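# Put one soap bar in each of three lidded boxes

## Task

Finish with all three boxes standing upright, each containing precisely one bar of soap and each covered by its lid; a box may be closed while empty along the way, but the end state needs one soap per box.

## Robot and tools

Robot: two six-joint arms with parallel grippers, left_arm and right_arm. In the scene frame the origin sits on the table top midway between the nominal arm bases, +z points up, +x points out over the table, and left_arm is on the +y side (arm names do not match image sides). Calibrated bases: left_arm at (-0.046, +0.275, 0) m, yaw quat_wxyz (+1.000, 0, 0, +0.012); right_arm at (-0.022, -0.322, 0) m, quat_wxyz (+1.000, 0, 0, -0.026). Each arm reports its hand pose, velocities and targets in its own base frame; fixed cameras and the table use the scene frame. Reported hand positions may be off by a few centimetres, more at long reach.

Gripper: fingers point along the gripper's +z and close along its y axis. end_effector_position is the point between the pads, about 1 cm short of the fingertips.

Row layout (used by execute_actions and move): one flat list of 14 numbers covering both arms, always all 14 even if one arm stays still. First left_arm: six joint numbers then its opening; then right_arm the same seven. Joint order inside each arm block: wrist pitch (joint4), waist (joint1), wrist roll (joint6), wrist yaw (joint5), elbow (joint3), shoulder (joint2). Results list joints in this same order, followed by the finger-pad gap in metres (0.094 fully open).

Joint numbers are offsets, not poses, on a scale of -1 to 1, measured from the Joint targets shown at the start of the action or move (not from the previous row). 1.0 equals 2.811 rad for waist and shoulder, 2.53 rad elbow, 2.575 rad wrist pitch, 8.12 rad wrist yaw, 9.528 rad wrist roll. Sending the same offset twice moves the joint twice. Sending 0 for all of an arm's joints re-commands its current targets. Nominal ranges (rad): waist -2.880..2.880, shoulder 0.000..3.142, elbow 0.000..3.019, wrist pitch -1.693..1.571, wrist yaw -1.571..1.571, wrist roll -2.094..2.094; true ends may differ by up to 0.084 rad. Asking more than 0.084 rad outward beyond a range gets the action rejected for both arms. The opening number is absolute: +1 fully open, -1 closed; between those, fingers go to where grip_measured would read that value. To keep a gripper unchanged, resend its current command (0 means half-closed, not no change).

execute_actions: actions is a list of actions; each action is a table of up to 15 rows, one row per 1/30 s step; a shorter table repeats its final row to fill 15 steps. cameras picks image sources: names from cam_high, cam_low, cam_left_wrist, cam_right_wrist, or ["all"], or []. An empty actions list simply reports state and images.

move: target is one row or a list of up to 15 rows, every row's offsets counted from the same starting Joint targets. speed is in rad/s for the joint with the longest travel, 0.01 to 12.57, default 0.5 (one value or one per target). blend (rad) rounds corners of a multi-target path. opening_speed (0.2 or higher, scale units per second) ramps the gripper gradually; use a low value when closing on something fragile. blocking=false returns early while the motion runs. All joints move together, with no obstacle avoidance. The result adds a move: line such as done, off_target, moving, held or fault, plus limits=held if steps were withheld. done or off_target says nothing about contact.

wait: seconds from 0 to 10; arms keep their last command. stop: brakes a running move. zoom_image: camera plus region [x0, y0, x1, y1] in pixels from the top-left, at most 504 by 504; image sizes are 896x504 for cam_high and cam_low, 672x504 for the wrist cameras. read_manual gives only licence text. finished_scene takes scene, the current scene number, and cannot be undone; call it only when the goal holds without the robot.

Reading results: Joint positions (rad, plus pad gap), Joint velocities (possibly 'within noise'), Joint targets (the base for your next offsets), Tool commands, grip_measured (opening on the command scale, reads a little wide when empty and a little narrow under a firm grip), grip_effort_nm (gripper motor effort, negative closing; not a pad force), Joint torques (noisy, with offsets; numbers 1 and 5 wrap at ±28 N m), motor temperatures, and step readings for action calls. 'joint sent to its limit' means a joint reached its real end. 'joint command not followed' means the clearance check altered some targets.

Motion limits: each joint target stays within a set lead of its measured angle, and targets that would jump the gripper more than 110 mm get scaled back, so big changes need several actions. Tiny changes may not start.

Avoid: dropping soap or lids, releasing parts while they move, fast impacts and hard presses, anything falling off or being left off the table, collisions or squeezing between the two arms (can fail the run), and the gripper closing on the other arm's fingers. An arm blocked by an object keeps pushing until you command it back past its measured position. Keep motors cool: holding loads, long stretched reaches or pushing against something heats them; a MOTOR HOT line appears at 85 °C and at 100 °C the arm goes limp for 30 s or more. Loose objects may occasionally get nudged by outside disturbances.

Each tool is called after "Call:" by a JSON object that holds its "method" and its "body", one argument or row to a line.

## Session

Call:
{"method": "execute_actions", "body": {
  "actions": []
}}

Scene clock: 0.00 s.
left_arm: end_effector_position=(+0.5905, -0.2707, +0.2097) grip_measured=+1.000 grip_effort_nm=n/a end_effector_quat_wxyz=(+0.442, -0.131, +0.873, +0.161) | right_arm: end_effector_position=(+0.1384, +0.3040, +0.3106) grip_measured=+1.000 grip_effort_nm=n/a end_effector_quat_wxyz=(+0.083, -0.601, +0.786, +0.123)
Joint names: [wrist pitch, waist, wrist roll, wrist yaw, elbow, shoulder]
Joint positions: left_arm=[-0.693 -0.629 -0.666 -0.848 1.484 1.795 0.094] | right_arm=[-1.458 1.064 -0.221 -0.157 1.194 1.054 0.094]
Joint velocities: within noise
Joint torques (N m): no reading
Motor temperatures (°C): left_arm=[31 32 31 29 29 32 33] | right_arm=[34 34 31 31 34 30 30]
Heat: left arm: hottest gripper 33 °C; right arm: hottest waist 34 °C.
Joint targets: left_arm=[-0.691 -0.629 -0.666 -0.848 1.507 1.800] | right_arm=[-1.457 1.064 -0.221 -0.157 1.218 1.057]
Tool commands: left_gripper/opening=+1.0 right_gripper/opening=+1.0

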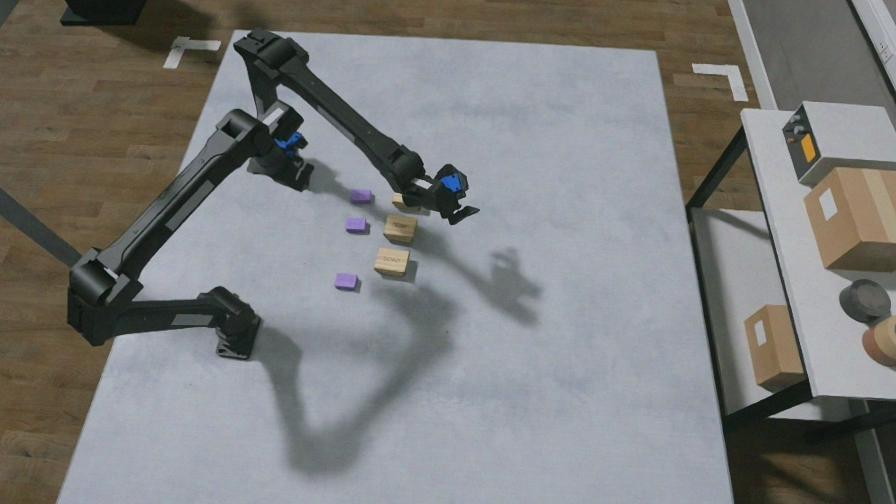

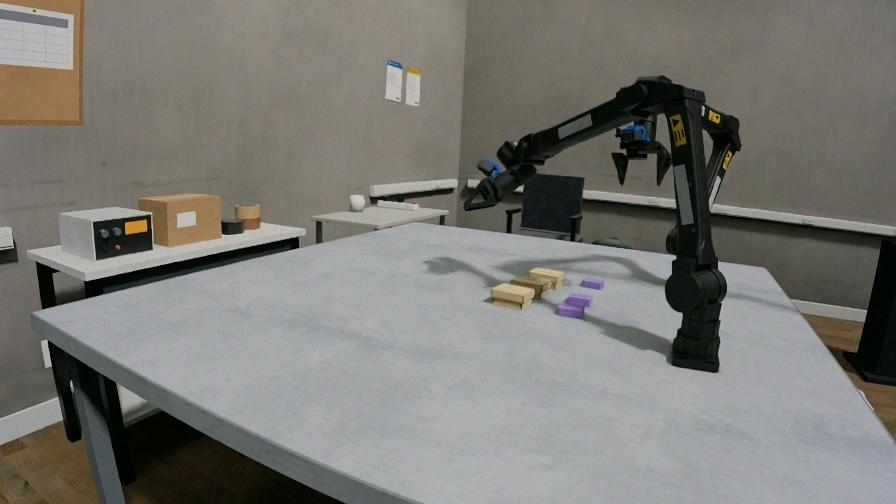

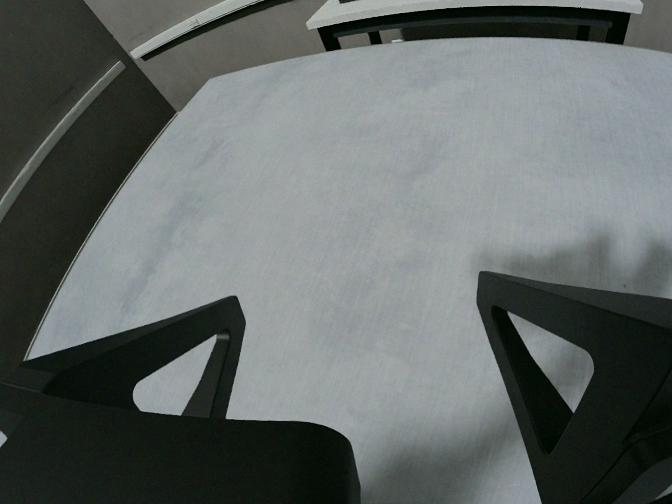

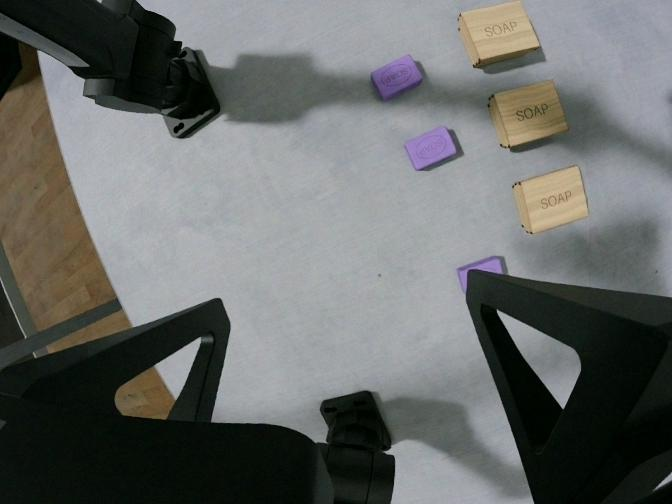

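Call:
{"method": "zoom_image", "body": {
  "camera": "cam_high",
  "region": [300, 160, 500, 310]
}}

Call:
{"method": "zoom_image", "body": {
  "camera": "cam_low",
  "region": [470, 250, 630, 340]
}}

Call:
{"method": "zoom_image", "body": {
  "camera": "cam_right_wrist",
  "region": [350, 0, 672, 300]
}}

Scaled by 2.520 from the camera's 896x504 image, which has a finer 1280x720 frame.

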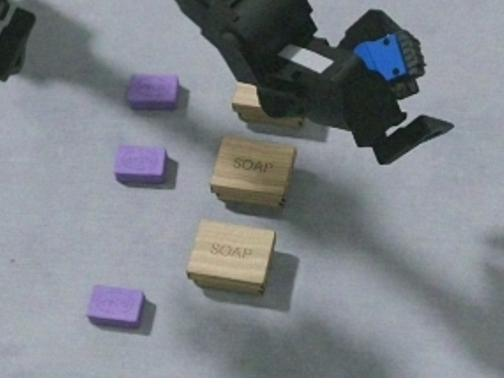

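Scaled by 3.150 from the camera's 896x504 image, which has a finer 1280x720 frame.

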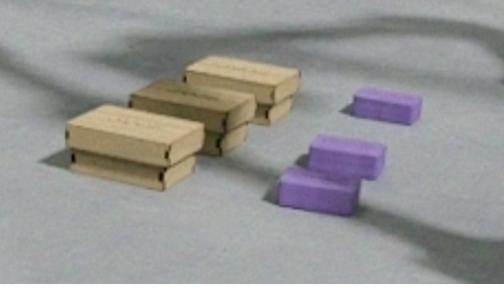

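Scaled by 1.565 from the camera's 672x504 image, which has a finer 960x720 frame.

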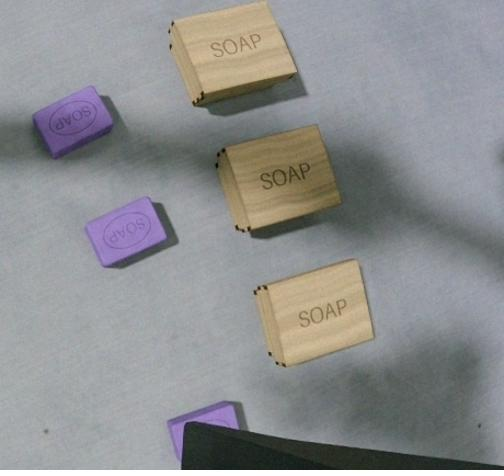

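Call:
{"method": "move", "body": {
  "target": [
    [-0.2753,0.5439,0.0699,0.1044,-0.1213,-0.2668,1,0,0,0,0,0,0,1],
    [-0.2753,0.5439,0.0699,0.1044,-0.1213,-0.2668,1,-0.0282,-0.0823,0.1208,0.0193,0.0951,0.1576,1]
  ],
  "speed": 1.0,
  "cameras": ["all"]
}}

Scene clock: 172.20 s.
left_arm: end_effector_position=(+0.2216, +0.2752, +0.3224) grip_measured=+1.000 grip_effort_nm=-0.012 end_effector_quat_wxyz=(+0.154, -0.431, +0.886, +0.074) | right_arm: end_effector_position=(+0.2867, +0.3181, +0.2352) grip_measured=+1.000 grip_effort_nm=-0.061 end_effector_quat_wxyz=(-0.013, +0.040, +0.999, -0.013)
Joint names: [wrist pitch, waist, wrist roll, wrist yaw, elbow, shoulder]
Joint positions: left_arm=[-1.388 0.893 -0.013 -0.003 1.213 1.054 0.094] | right_arm=[-1.522 0.837 0.918 -0.003 1.399 1.485 0.094]
Joint torques (N m): left_arm=[1.2 -1.08 0.09 0.1 9.78 -8.23] | right_arm=[0.01 -0.38 0.13 -0.03 14.69 -11.22]
Motor temperatures (°C): left_arm=[30 31 30 29 42 38 30] | right_arm=[33 34 29 30 45 30 30]
Heat: left arm: hottest elbow 42 °C; right arm: hottest elbow 45 °C.
Joint targets: left_arm=[-1.400 0.900 0.001 0.000 1.200 1.050] | right_arm=[-1.530 0.832 0.930 -0.001 1.458 1.500]
move: off_target (right_arm); right_arm: the elbow is farthest, 0.060 rad from its target

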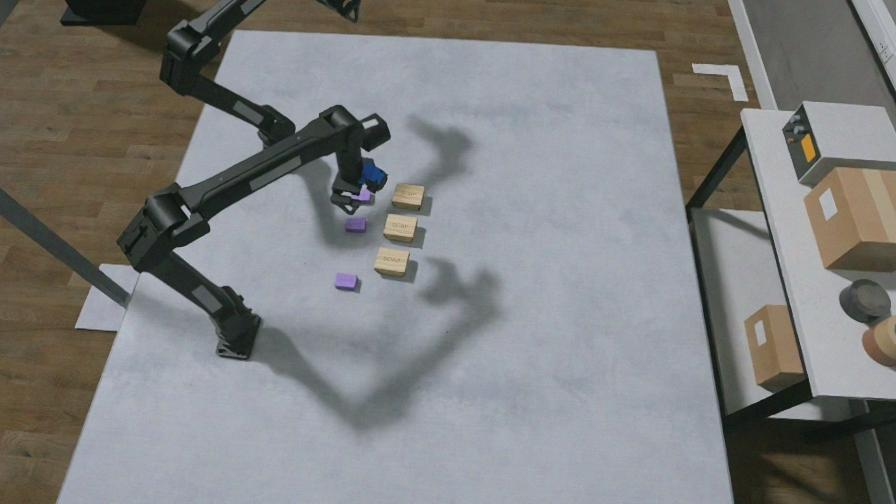

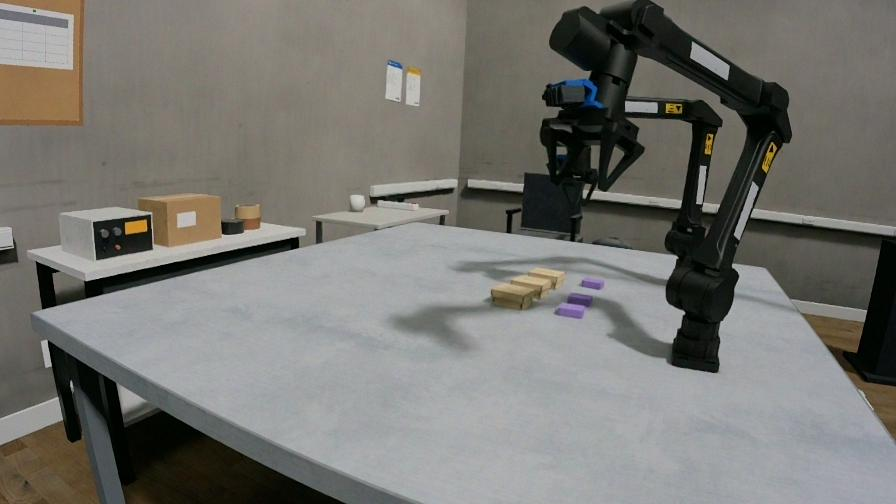

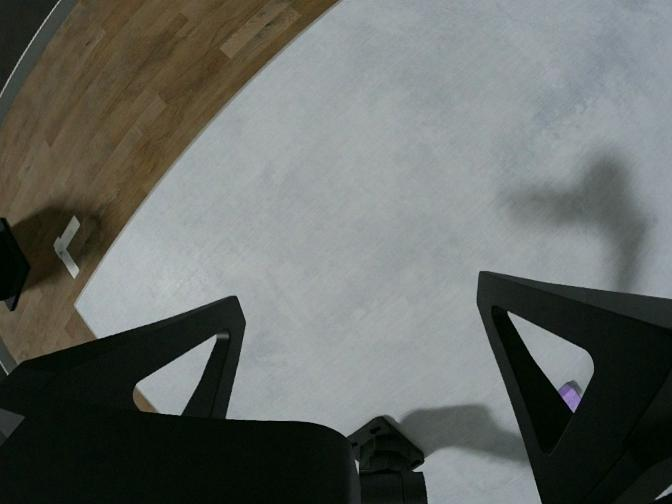

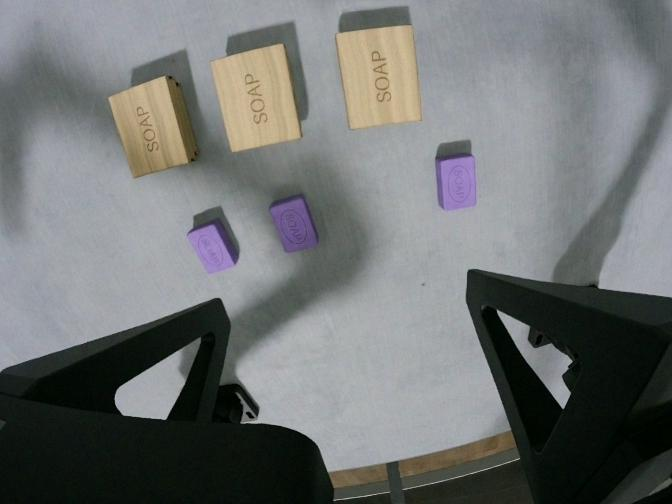

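Call:
{"method": "zoom_image", "body": {
  "camera": "cam_right_wrist",
  "region": [90, 0, 500, 290]
}}

Call:
{"method": "zoom_image", "body": {
  "camera": "cam_low",
  "region": [480, 260, 620, 330]
}}

Scaled by 1.229 from the camera's 672x504 image, which has a finer 960x720 frame.

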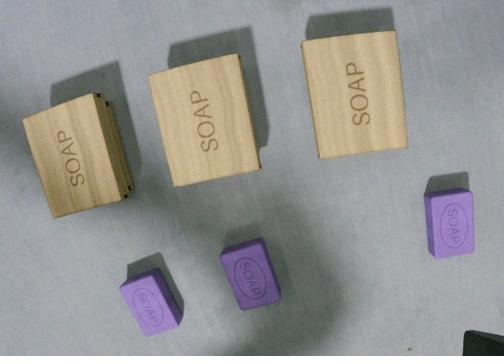

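Scaled by 3.600 from the camera's 896x504 image, which has a finer 1280x720 frame.

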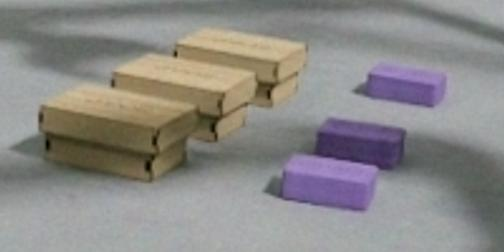

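Call:
{"method": "move", "body": {
  "target": [0,0,0,0,0,0,1,0.0990,-0.0735,-0.0206,0,-0.0494,0.0317,1],
  "speed": 0.8,
  "cameras": ["cam_right_wrist"]
}}

Scene clock: 248.17 s.
left_arm: end_effector_position=(+0.2216, +0.2752, +0.3224) grip_measured=+1.000 grip_effort_nm=-0.012 end_effector_quat_wxyz=(+0.154, -0.431, +0.886, +0.074) | right_arm: end_effector_position=(+0.3881, +0.2763, +0.1726) grip_measured=+1.000 grip_effort_nm=-0.046 end_effector_quat_wxyz=(+0.018, +0.063, +0.998, +0.015)
Joint names: [wrist pitch, waist, wrist roll, wrist yaw, elbow, shoulder]
Joint positions: left_arm=[-1.388 0.893 -0.013 -0.003 1.213 1.054 0.094] | right_arm=[-1.284 0.619 0.746 -0.001 1.342 1.581 0.094]
Joint torques (N m): left_arm=[1.2 -1.03 0.09 0.09 9.78 -8.18] | right_arm=[0.8 0.62 -0.05 -0.12 8.9 -13.16]
Motor temperatures (°C): left_arm=[29 31 29 28 41 34 30] | right_arm=[33 34 29 30 56 32 30]
Heat: left arm: hottest elbow 41 °C; right arm: hottest elbow 56 °C.
Joint targets: left_arm=[-1.400 0.900 0.000 0.000 1.200 1.050] | right_arm=[-1.275 0.626 0.734 -0.001 1.333 1.589]
move: done
Images, in order (width x height): cam_right_wrist 672x504.

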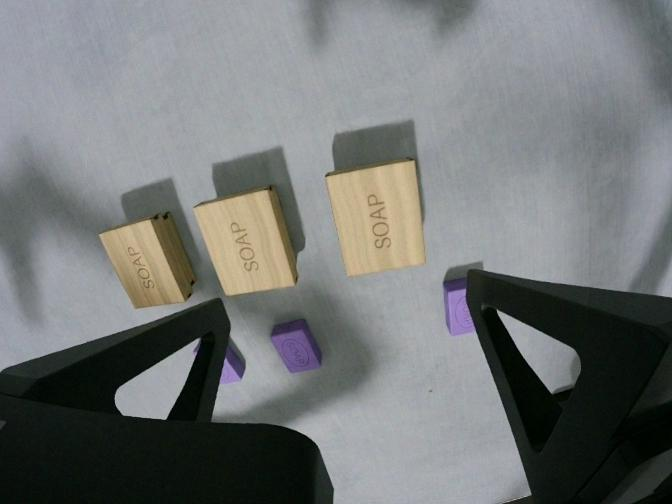

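Call:
{"method": "move", "body": {
  "target": [0,0,0,0,0,0,1,0.0920,-0.0068,-0.002,0,-0.0743,0.0345,1],
  "speed": 0.4,
  "cameras": ["cam_right_wrist","cam_low"]
}}

Call:
{"method": "zoom_image", "body": {
  "camera": "cam_low",
  "region": [440, 220, 640, 340]
}}

Scene clock: 280.23 s.
left_arm: end_effector_position=(+0.2216, +0.2752, +0.3224) grip_measured=+1.000 grip_effort_nm=-0.012 end_effector_quat_wxyz=(+0.154, -0.431, +0.886, +0.074) | right_arm: end_effector_position=(+0.3775, +0.2659, +0.0665) grip_measured=+1.000 grip_effort_nm=-0.051 end_effector_quat_wxyz=(+0.003, +0.056, +0.998, +0.003)
Joint names: [wrist pitch, waist, wrist roll, wrist yaw, elbow, shoulder]
Joint positions: left_arm=[-1.388 0.893 -0.013 -0.003 1.213 1.054 0.094] | right_arm=[-1.047 0.614 0.726 -0.001 1.156 1.671 0.094]
Joint torques (N m): left_arm=[1.18 -1.03 0.09 0.09 9.78 -8.18] | right_arm=[0.72 -0.62 -0.11 -0.12 7.66 -12.86]
Motor temperatures (°C): left_arm=[29 31 29 28 41 33 30] | right_arm=[33 34 29 30 49 32 30]
Heat: left arm: hottest elbow 41 °C; right arm: hottest elbow 49 °C.
Joint targets: left_arm=[-1.400 0.900 0.000 0.000 1.200 1.050] | right_arm=[-1.038 0.607 0.714 -0.001 1.145 1.686]
move: done
Images, in order (width x height): cam_low 896x504, cam_right_wrist 672x504.

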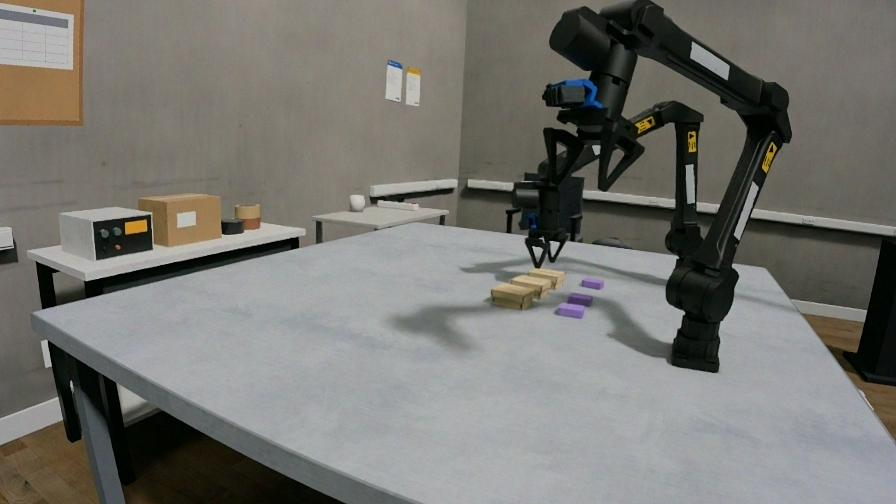

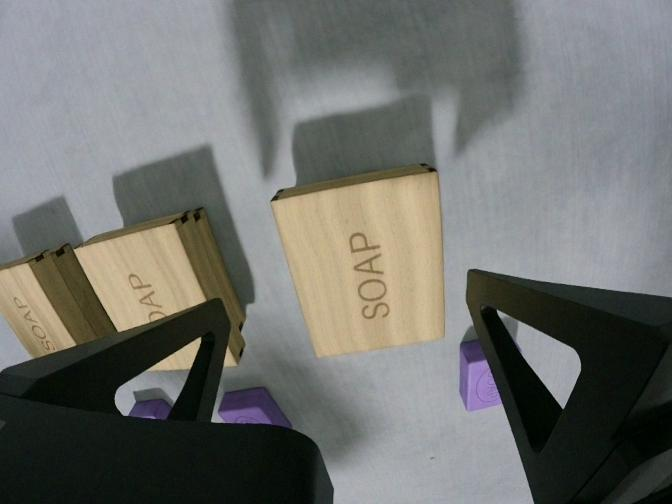

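Scaled by 2.520 from the camera's 896x504 image, which has a finer 1280x720 frame.

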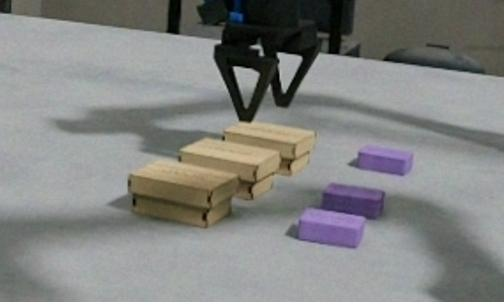

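Call:
{"method": "move", "body": {
  "target": [0,0,0,0,0,0,1,0.0237,-0.006,-0.0028,0,-0.0087,0.0167,1],
  "speed": 0.1,
  "cameras": ["cam_right_wrist","cam_low"]
}}

Call:
{"method": "zoom_image", "body": {
  "camera": "cam_low",
  "region": [480, 220, 620, 320]
}}

Call:
{"method": "zoom_image", "body": {
  "camera": "cam_right_wrist",
  "region": [150, 50, 550, 400]
}}

Scene clock: 317.87 s.
left_arm: end_effector_position=(+0.2216, +0.2752, +0.3224) grip_measured=+1.000 grip_effort_nm=-0.012 end_effector_quat_wxyz=(+0.154, -0.431, +0.886, +0.074) | right_arm: end_effector_position=(+0.3847, +0.2615, +0.0427) grip_measured=+1.000 grip_effort_nm=-0.056 end_effector_quat_wxyz=(+0.004, +0.051, +0.999, +0.004)
Joint names: [wrist pitch, waist, wrist roll, wrist yaw, elbow, shoulder]
Joint positions: left_arm=[-1.388 0.893 -0.013 -0.003 1.213 1.054 0.094] | right_arm=[-0.986 0.598 0.7 -0.001 1.136 1.71 0.094]
Joint torques (N m): left_arm=[1.18 -1.08 0.09 0.09 9.76 -8.23] | right_arm=[0.75 -0.62 -0.01 -0.12 7.17 -12.63]
Motor temperatures (°C): left_arm=[29 31 29 28 41 33 30] | right_arm=[33 34 29 30 44 32 30]
Heat: left arm: hottest elbow 41 °C; right arm: hottest elbow 44 °C.
Joint targets: left_arm=[-1.400 0.900 0.000 0.000 1.200 1.050] | right_arm=[-0.977 0.590 0.688 -0.001 1.123 1.733]
move: done
Images, in order (width x height): cam_low 896x504, cam_right_wrist 672x504.

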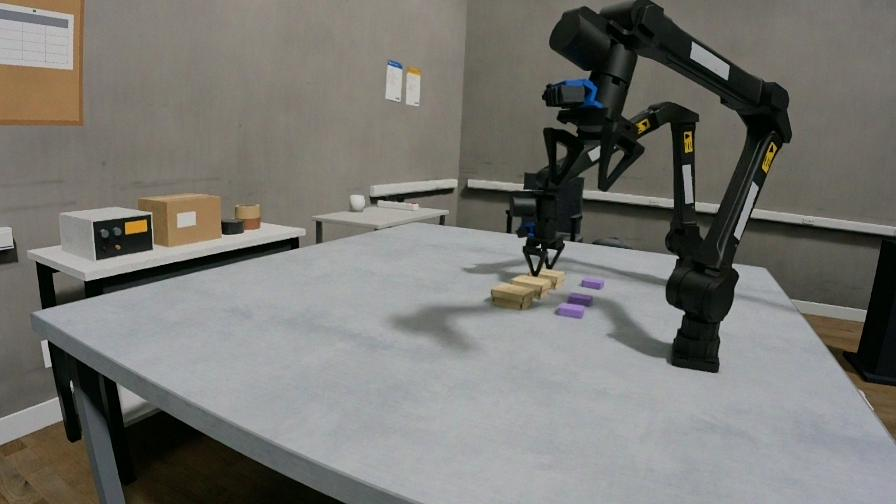

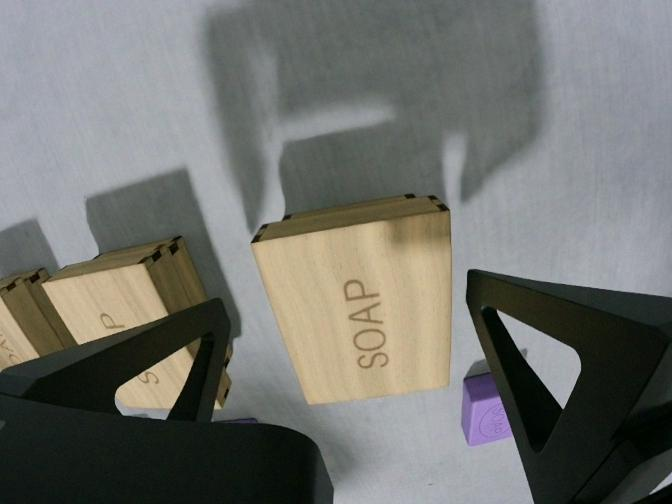

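Scaled by 3.600 from the camera's 896x504 image, which has a finer 1280x720 frame.

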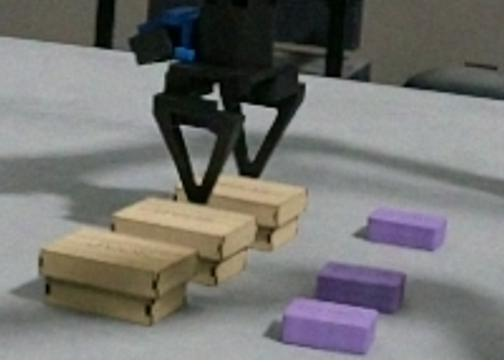

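Scaled by 1.260 from the camera's 672x504 image, which has a finer 960x720 frame.

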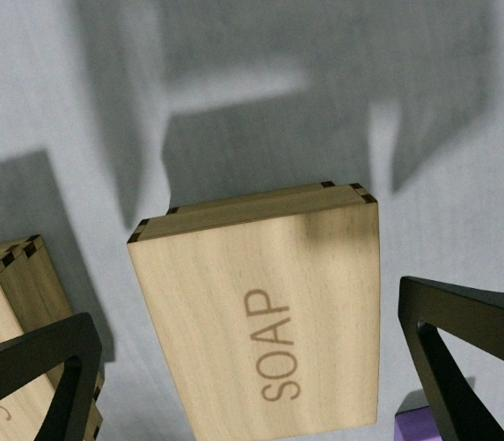

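Call:
{"method": "move", "body": {
  "target": [0,0,0,0,0,0,1,0.0054,-0.0036,-0.0014,0,-0.0047,0.0053,1],
  "speed": 0.1,
  "cameras": ["cam_right_wrist","cam_low"]
}}

Call:
{"method": "zoom_image", "body": {
  "camera": "cam_low",
  "region": [500, 240, 600, 310]
}}

Scene clock: 345.93 s.
left_arm: end_effector_position=(+0.2216, +0.2752, +0.3224) grip_measured=+1.000 grip_effort_nm=-0.007 end_effector_quat_wxyz=(+0.154, -0.431, +0.886, +0.074) | right_arm: end_effector_position=(+0.3845, +0.2558, +0.0329) grip_measured=+1.000 grip_effort_nm=-0.051 end_effector_quat_wxyz=(-0.001, +0.049, +0.999, +0.000)
Joint names: [wrist pitch, waist, wrist roll, wrist yaw, elbow, shoulder]
Joint positions: left_arm=[-1.388 0.893 -0.013 -0.003 1.213 1.054 0.094] | right_arm=[-0.972 0.588 0.687 -0.001 1.124 1.724 0.094]
Joint torques (N m): left_arm=[1.2 -1.08 0.09 0.09 9.77 -8.23] | right_arm=[0.75 -0.67 -0.09 -0.12 6.99 -12.75]
Heat: left arm: hottest elbow 40 °C; right arm: hottest elbow 42 °C.
Joint targets: left_arm=[-1.400 0.900 0.000 0.000 1.200 1.050] | right_arm=[-0.963 0.580 0.674 -0.001 1.111 1.748]
move: done
Images, in order (width x height): cam_low 896x504, cam_right_wrist 672x504.

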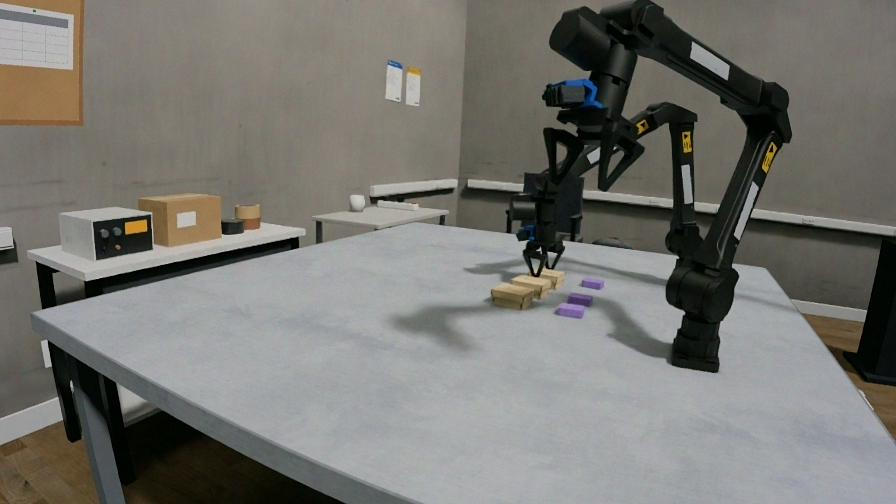

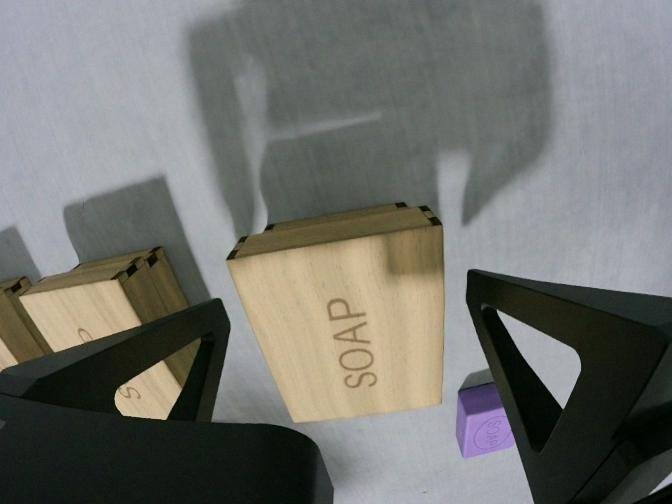

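Scaled by 5.040 from the camera's 896x504 image, which has a finer 1280x720 frame.

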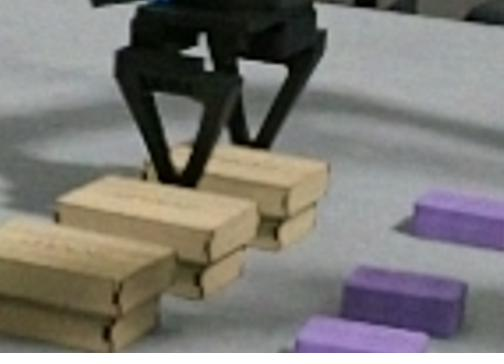

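Call:
{"method": "move", "body": {
  "target": [0,0,0,0,0,0,1,0,0,0,0,0,0,0.3],
  "opening_speed": 0.4,
  "cameras": ["cam_right_wrist"]
}}

Scene clock: 359.80 s.
left_arm: end_effector_position=(+0.2216, +0.2752, +0.3224) grip_measured=+1.000 grip_effort_nm=-0.002 end_effector_quat_wxyz=(+0.154, -0.431, +0.886, +0.074) | right_arm: end_effector_position=(+0.3847, +0.2557, +0.0329) grip_measured=+0.374 grip_effort_nm=-1.033 end_effector_quat_wxyz=(+0.000, +0.049, +0.999, +0.000)
Joint names: [wrist pitch, waist, wrist roll, wrist yaw, elbow, shoulder]
Joint positions: left_arm=[-1.388 0.893 -0.012 -0.003 1.213 1.054 0.094] | right_arm=[-0.972 0.587 0.685 -0.001 1.124 1.724 0.065]
Joint torques (N m): left_arm=[1.18 -1.08 0.09 0.09 9.77 -8.18] | right_arm=[0.7 -0.67 -0.09 -0.12 7.01 -12.63]
Heat: left arm: hottest elbow 40 °C; right arm: hottest elbow 42 °C.
Joint targets: left_arm=[-1.400 0.900 0.001 0.000 1.200 1.050] | right_arm=[-0.963 0.580 0.674 -0.001 1.111 1.748]
move: done
Images, in order (width x height): cam_right_wrist 672x504.

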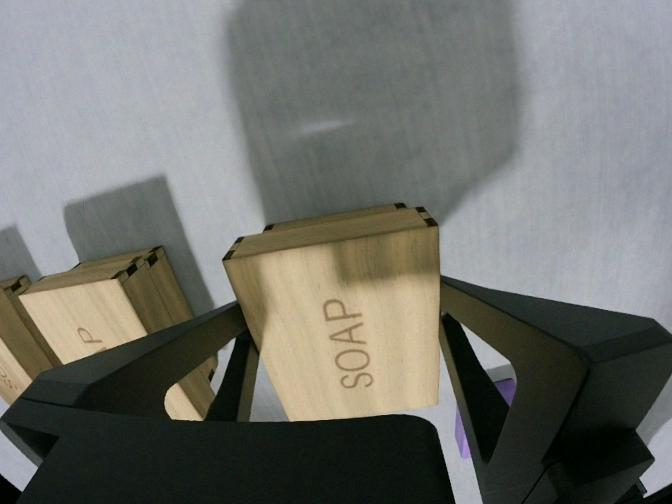

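Call:
{"method": "move", "body": {
  "target": [0,0,0,0,0,0,1,-0.0513,0,0,0,0.05,-0.0313,0.3],
  "speed": 0.15,
  "cameras": ["cam_right_wrist","cam_low"]
}}

Call:
{"method": "zoom_image", "body": {
  "camera": "cam_low",
  "region": [480, 220, 620, 320]
}}

Scene clock: 376.80 s.
left_arm: end_effector_position=(+0.2216, +0.2752, +0.3224) grip_measured=+1.000 grip_effort_nm=-0.012 end_effector_quat_wxyz=(+0.154, -0.431, +0.886, +0.074) | right_arm: end_effector_position=(+0.3879, +0.2578, +0.0791) grip_measured=+0.372 grip_effort_nm=-1.077 end_effector_quat_wxyz=(+0.002, +0.049, +0.999, +0.002)
Joint names: [wrist pitch, waist, wrist roll, wrist yaw, elbow, shoulder]
Joint positions: left_arm=[-1.388 0.893 -0.012 -0.003 1.213 1.054 0.094] | right_arm=[-1.087 0.587 0.685 -0.001 1.188 1.667 0.064]
Joint torques (N m): left_arm=[1.21 -1.03 0.09 0.1 9.77 -8.23] | right_arm=[0.25 -0.62 -0.09 -0.12 12.93 -14.8]
Heat: left arm: hottest elbow 40 °C; right arm: hottest elbow 42 °C.
Joint targets: left_arm=[-1.400 0.900 0.001 0.000 1.200 1.050] | right_arm=[-1.095 0.580 0.674 -0.001 1.237 1.660]
move: off_target (right_arm); right_arm: the elbow is farthest, 0.050 rad from its target
Images, in order (width x height): cam_low 896x504, cam_right_wrist 672x504.

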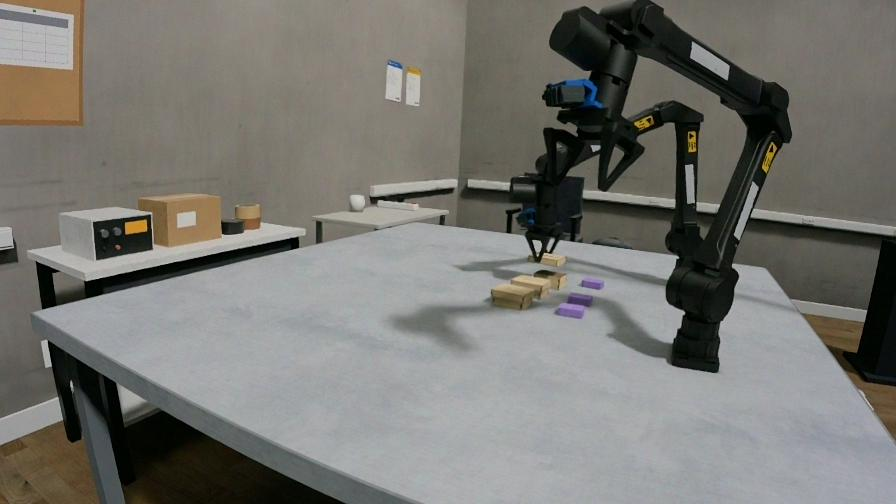

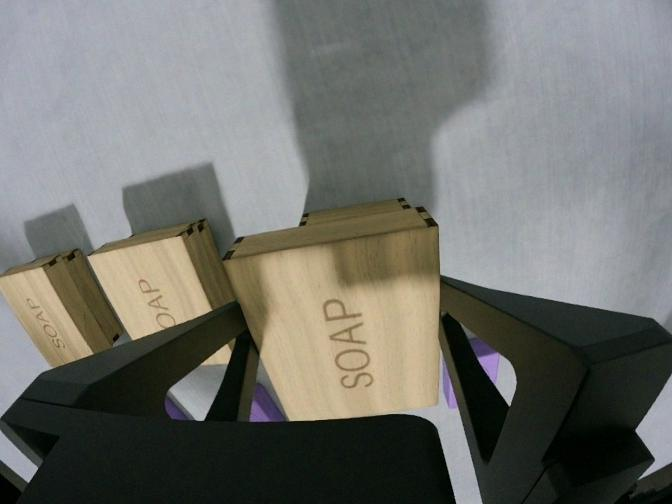

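Scaled by 3.600 from the camera's 896x504 image, which has a finer 1280x720 frame.

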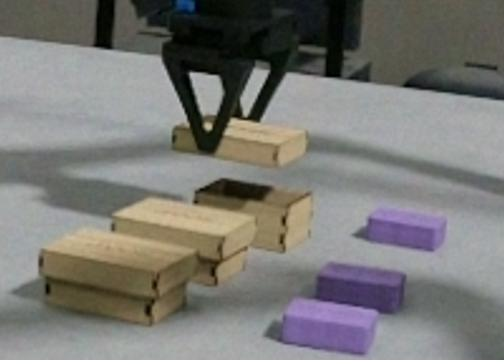

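Call:
{"method": "move", "body": {
  "target": [0,0,0,0,0,0,1,-0.0159,-0.0971,-0.0288,0,-0.0636,-0.0487,0.3],
  "speed": 0.3,
  "cameras": ["cam_right_wrist","cam_low","cam_high"]
}}

Call:
{"method": "zoom_image", "body": {
  "camera": "cam_low",
  "region": [460, 180, 640, 320]
}}

Call:
{"method": "zoom_image", "body": {
  "camera": "cam_high",
  "region": [320, 170, 460, 310]
}}

Scene clock: 398.50 s.
left_arm: end_effector_position=(+0.2216, +0.2752, +0.3224) grip_measured=+1.000 grip_effort_nm=-0.002 end_effector_quat_wxyz=(+0.154, -0.431, +0.886, +0.074) | right_arm: end_effector_position=(+0.4010, +0.1275, +0.1017) grip_measured=+0.372 grip_effort_nm=-1.082 end_effector_quat_wxyz=(-0.001, +0.052, +0.999, +0.000)
Joint names: [wrist pitch, waist, wrist roll, wrist yaw, elbow, shoulder]
Joint positions: left_arm=[-1.388 0.893 -0.012 -0.003 1.213 1.054 0.094] | right_arm=[-1.129 0.309 0.412 0 1.092 1.535 0.064]
Joint torques (N m): left_arm=[1.2 -1.03 0.09 0.09 9.78 -8.23] | right_arm=[0.13 -0.15 -0.11 -0.15 7.65 -13.27]
Heat: left arm: hottest elbow 40 °C; right arm: hottest elbow 43 °C.
Joint targets: left_arm=[-1.400 0.900 0.001 0.000 1.200 1.050] | right_arm=[-1.136 0.307 0.400 -0.001 1.077 1.523]
move: done
Images, in order (width x height): cam_high 896x504, cam_low 896x504, cam_right_wrist 672x504.

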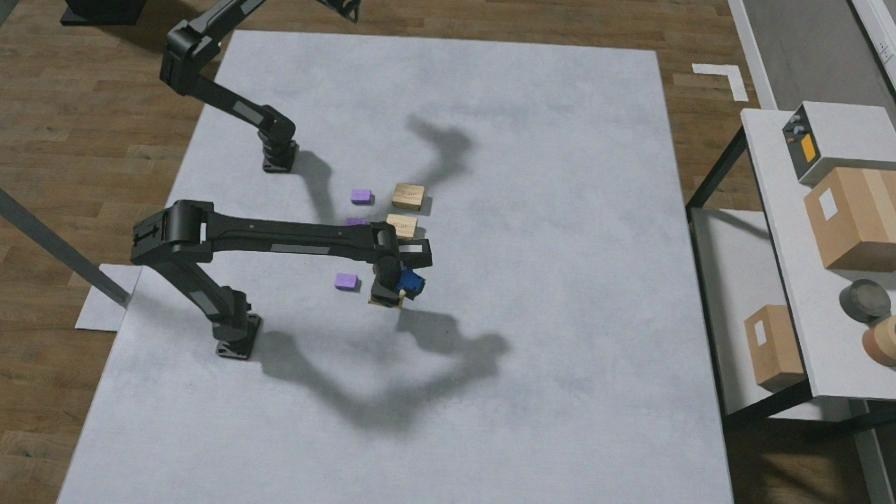

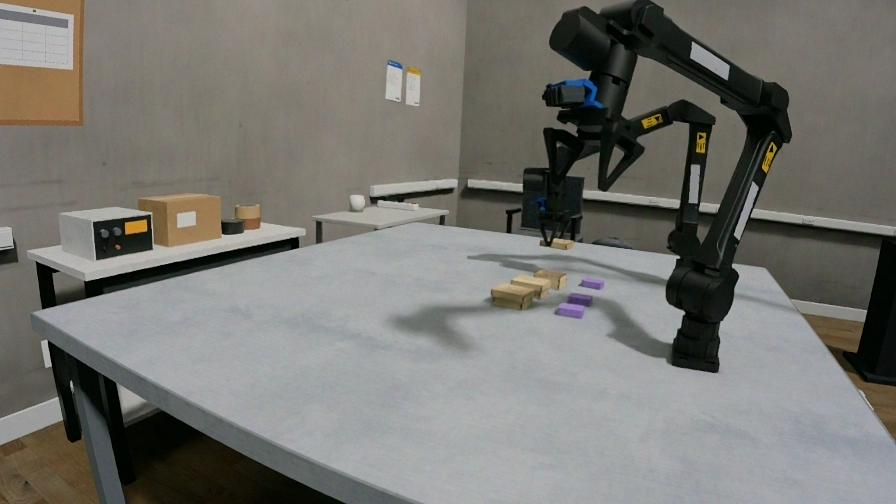

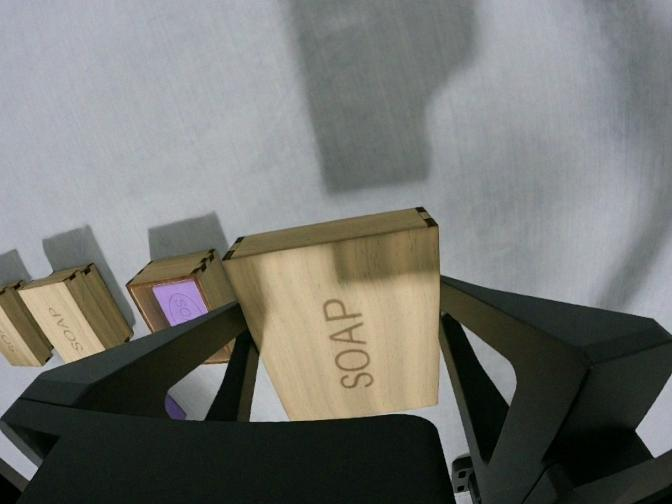

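Scaled by 2.800 from the camera's 896x504 image, which has a finer 1280x720 frame.

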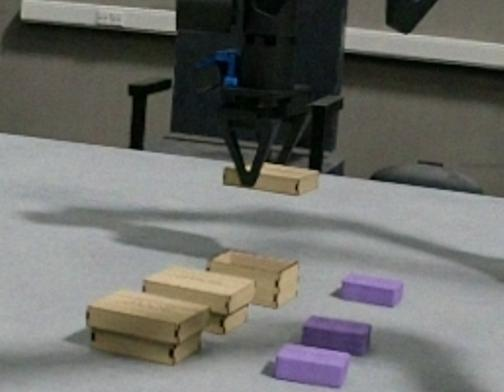

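Scaled by 3.600 from the camera's 896x504 image, which has a finer 1280x720 frame.

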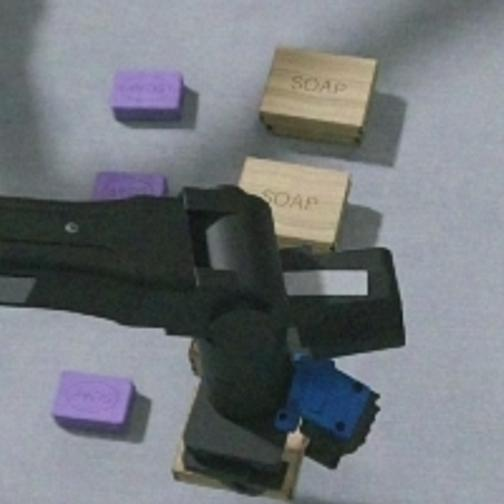

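Call:
{"method": "zoom_image", "body": {
  "camera": "cam_right_wrist",
  "region": [100, 210, 300, 380]
}}

Scaled by 2.520 from the camera's 672x504 image, which has a finer 960x720 frame.

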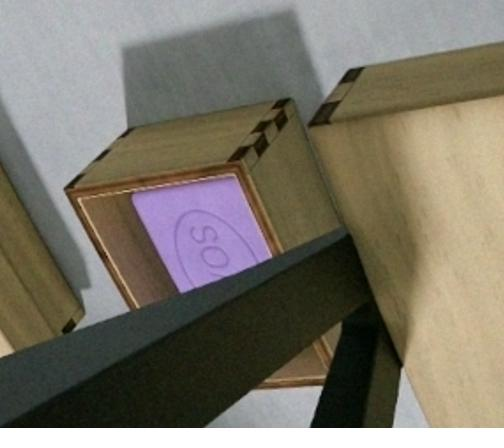

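Call:
{"method": "move", "body": {
  "target": [0,0,0,0,0,0,1,0.0179,0.1021,0.0312,0,0.0625,0.0541,0.3],
  "speed": 0.3,
  "cameras": ["cam_right_wrist"]
}}

Scene clock: 425.43 s.
left_arm: end_effector_position=(+0.2216, +0.2752, +0.3224) grip_measured=+1.000 grip_effort_nm=-0.017 end_effector_quat_wxyz=(+0.154, -0.431, +0.886, +0.074) | right_arm: end_effector_position=(+0.3821, +0.2572, +0.0828) grip_measured=+0.372 grip_effort_nm=-1.072 end_effector_quat_wxyz=(+0.000, +0.046, +0.999, +0.001)
Joint names: [wrist pitch, waist, wrist roll, wrist yaw, elbow, shoulder]
Joint positions: left_arm=[-1.388 0.893 -0.012 -0.003 1.213 1.054 0.094] | right_arm=[-1.098 0.593 0.685 -0.001 1.18 1.652 0.064]
Joint torques (N m): left_arm=[1.2 -0.97 0.09 0.09 9.77 -8.18] | right_arm=[0.69 0.09 0.15 -0.12 13.38 -12.34]
Heat: left arm: hottest elbow 41 °C; right arm: hottest elbow 43 °C.
Joint targets: left_arm=[-1.400 0.900 0.001 0.000 1.200 1.050] | right_arm=[-1.090 0.594 0.697 -0.001 1.235 1.675]
move: off_target (right_arm); right_arm: the elbow is farthest, 0.055 rad from its target
Images, in order (width x height): cam_right_wrist 672x504.

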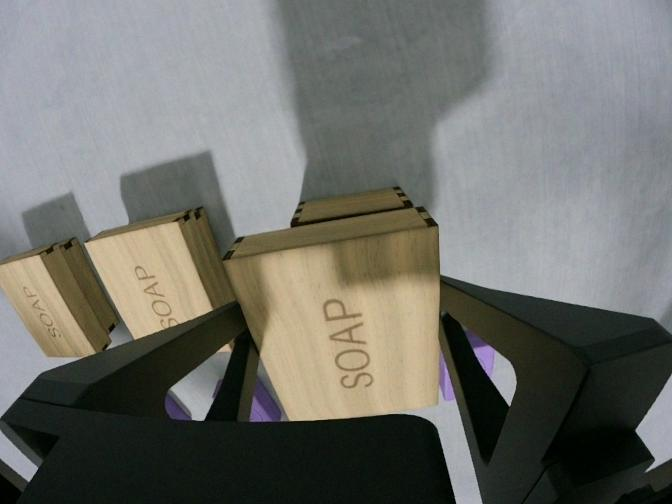

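Call:
{"method": "move", "body": {
  "target": [0,0,0,0,0,0,1,0.0326,-0.005,0,0,-0.0419,0.0153,0.3],
  "speed": 0.15,
  "cameras": ["cam_right_wrist"]
}}

Call:
{"method": "zoom_image", "body": {
  "camera": "cam_right_wrist",
  "region": [200, 150, 480, 320]
}}

Scene clock: 439.00 s.
left_arm: end_effector_position=(+0.2216, +0.2752, +0.3224) grip_measured=+1.000 grip_effort_nm=-0.012 end_effector_quat_wxyz=(+0.154, -0.431, +0.886, +0.074) | right_arm: end_effector_position=(+0.3839, +0.2552, +0.0495) grip_measured=+0.372 grip_effort_nm=-1.077 end_effector_quat_wxyz=(-0.001, +0.049, +0.999, +0.000)
Joint names: [wrist pitch, waist, wrist roll, wrist yaw, elbow, shoulder]
Joint positions: left_arm=[-1.388 0.893 -0.012 -0.003 1.213 1.054 0.094] | right_arm=[-1.015 0.587 0.686 -0.001 1.14 1.698 0.064]
Joint torques (N m): left_arm=[1.2 -1.03 0.09 0.09 9.76 -8.18] | right_arm=[0.62 -0.67 0.11 -0.12 7.36 -12.69]
Heat: left arm: hottest elbow 41 °C; right arm: hottest elbow 48 °C.
Joint targets: left_arm=[-1.400 0.900 0.001 0.000 1.200 1.050] | right_arm=[-1.006 0.580 0.697 -0.001 1.129 1.718]
move: done
Images, in order (width x height): cam_right_wrist 672x504.

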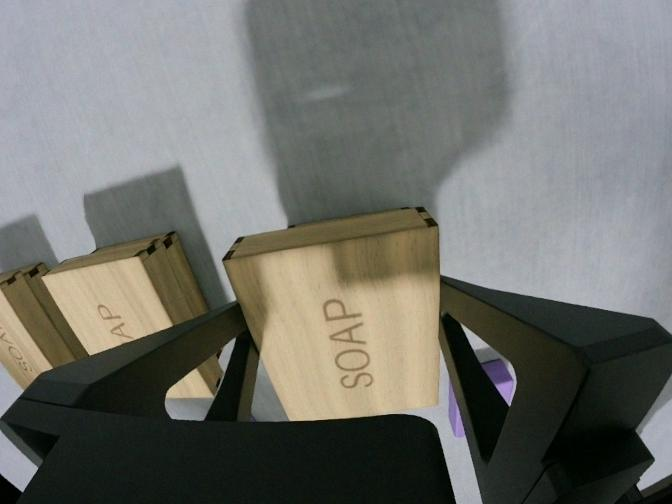

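Scaled by 1.800 from the camera's 672x504 image, which has a finer 960x720 frame.

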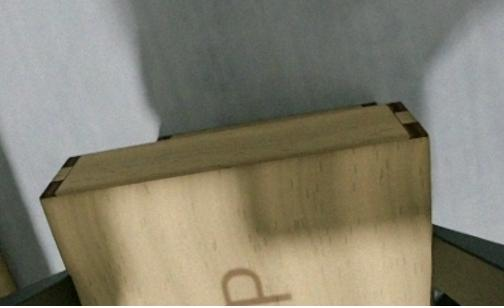

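Call:
{"method": "move", "body": {
  "target": [0,0,0,0,0,0,1,0.0167,0,0,0,-0.0071,0.0107,0.3],
  "speed": 0.05,
  "cameras": ["cam_right_wrist","cam_low"]
}}

Call:
{"method": "zoom_image", "body": {
  "camera": "cam_low",
  "region": [480, 220, 620, 320]
}}

Scene clock: 448.90 s.
left_arm: end_effector_position=(+0.2216, +0.2752, +0.3224) grip_measured=+1.000 grip_effort_nm=-0.017 end_effector_quat_wxyz=(+0.154, -0.431, +0.886, +0.074) | right_arm: end_effector_position=(+0.3866, +0.2569, +0.0477) grip_measured=+0.372 grip_effort_nm=-1.077 end_effector_quat_wxyz=(+0.004, +0.050, +0.999, +0.004)
Joint names: [wrist pitch, waist, wrist roll, wrist yaw, elbow, shoulder]
Joint positions: left_arm=[-1.388 0.893 -0.012 -0.003 1.213 1.054 0.094] | right_arm=[-0.997 0.587 0.688 -0.001 1.139 1.701 0.064]
Joint torques (N m): left_arm=[1.2 -1.03 0.09 0.09 9.77 -8.23] | right_arm=[1.7 -0.67 0.08 -0.11 6.05 -10.7]
Heat: left arm: hottest elbow 41 °C; right arm: hottest elbow 46 °C.
Joint targets: left_arm=[-1.400 0.900 0.001 0.000 1.200 1.050] | right_arm=[-0.963 0.580 0.697 -0.001 1.111 1.748]
move: off_target (right_arm); right_arm: the shoulder is farthest, 0.047 rad from its target
Images, in order (width x height): cam_low 896x504, cam_right_wrist 672x504.

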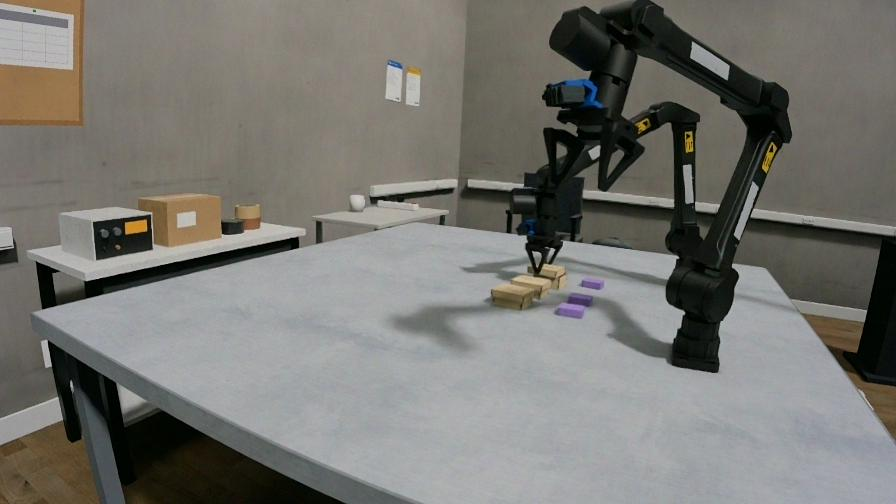

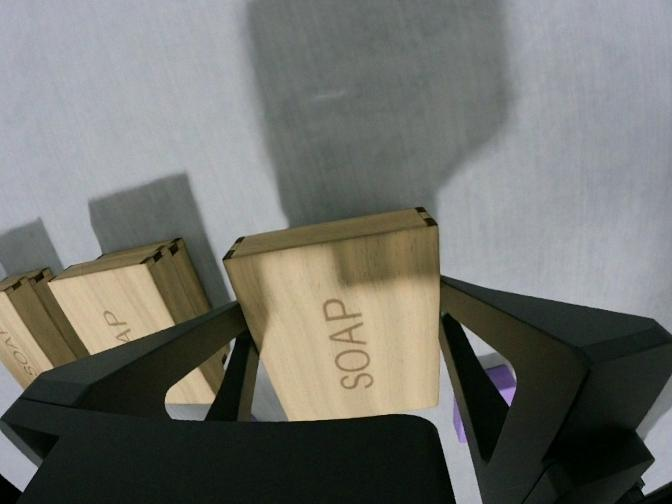

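Scaled by 3.600 from the camera's 896x504 image, which has a finer 1280x720 frame.

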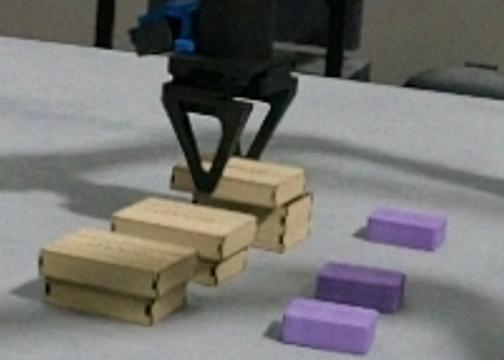

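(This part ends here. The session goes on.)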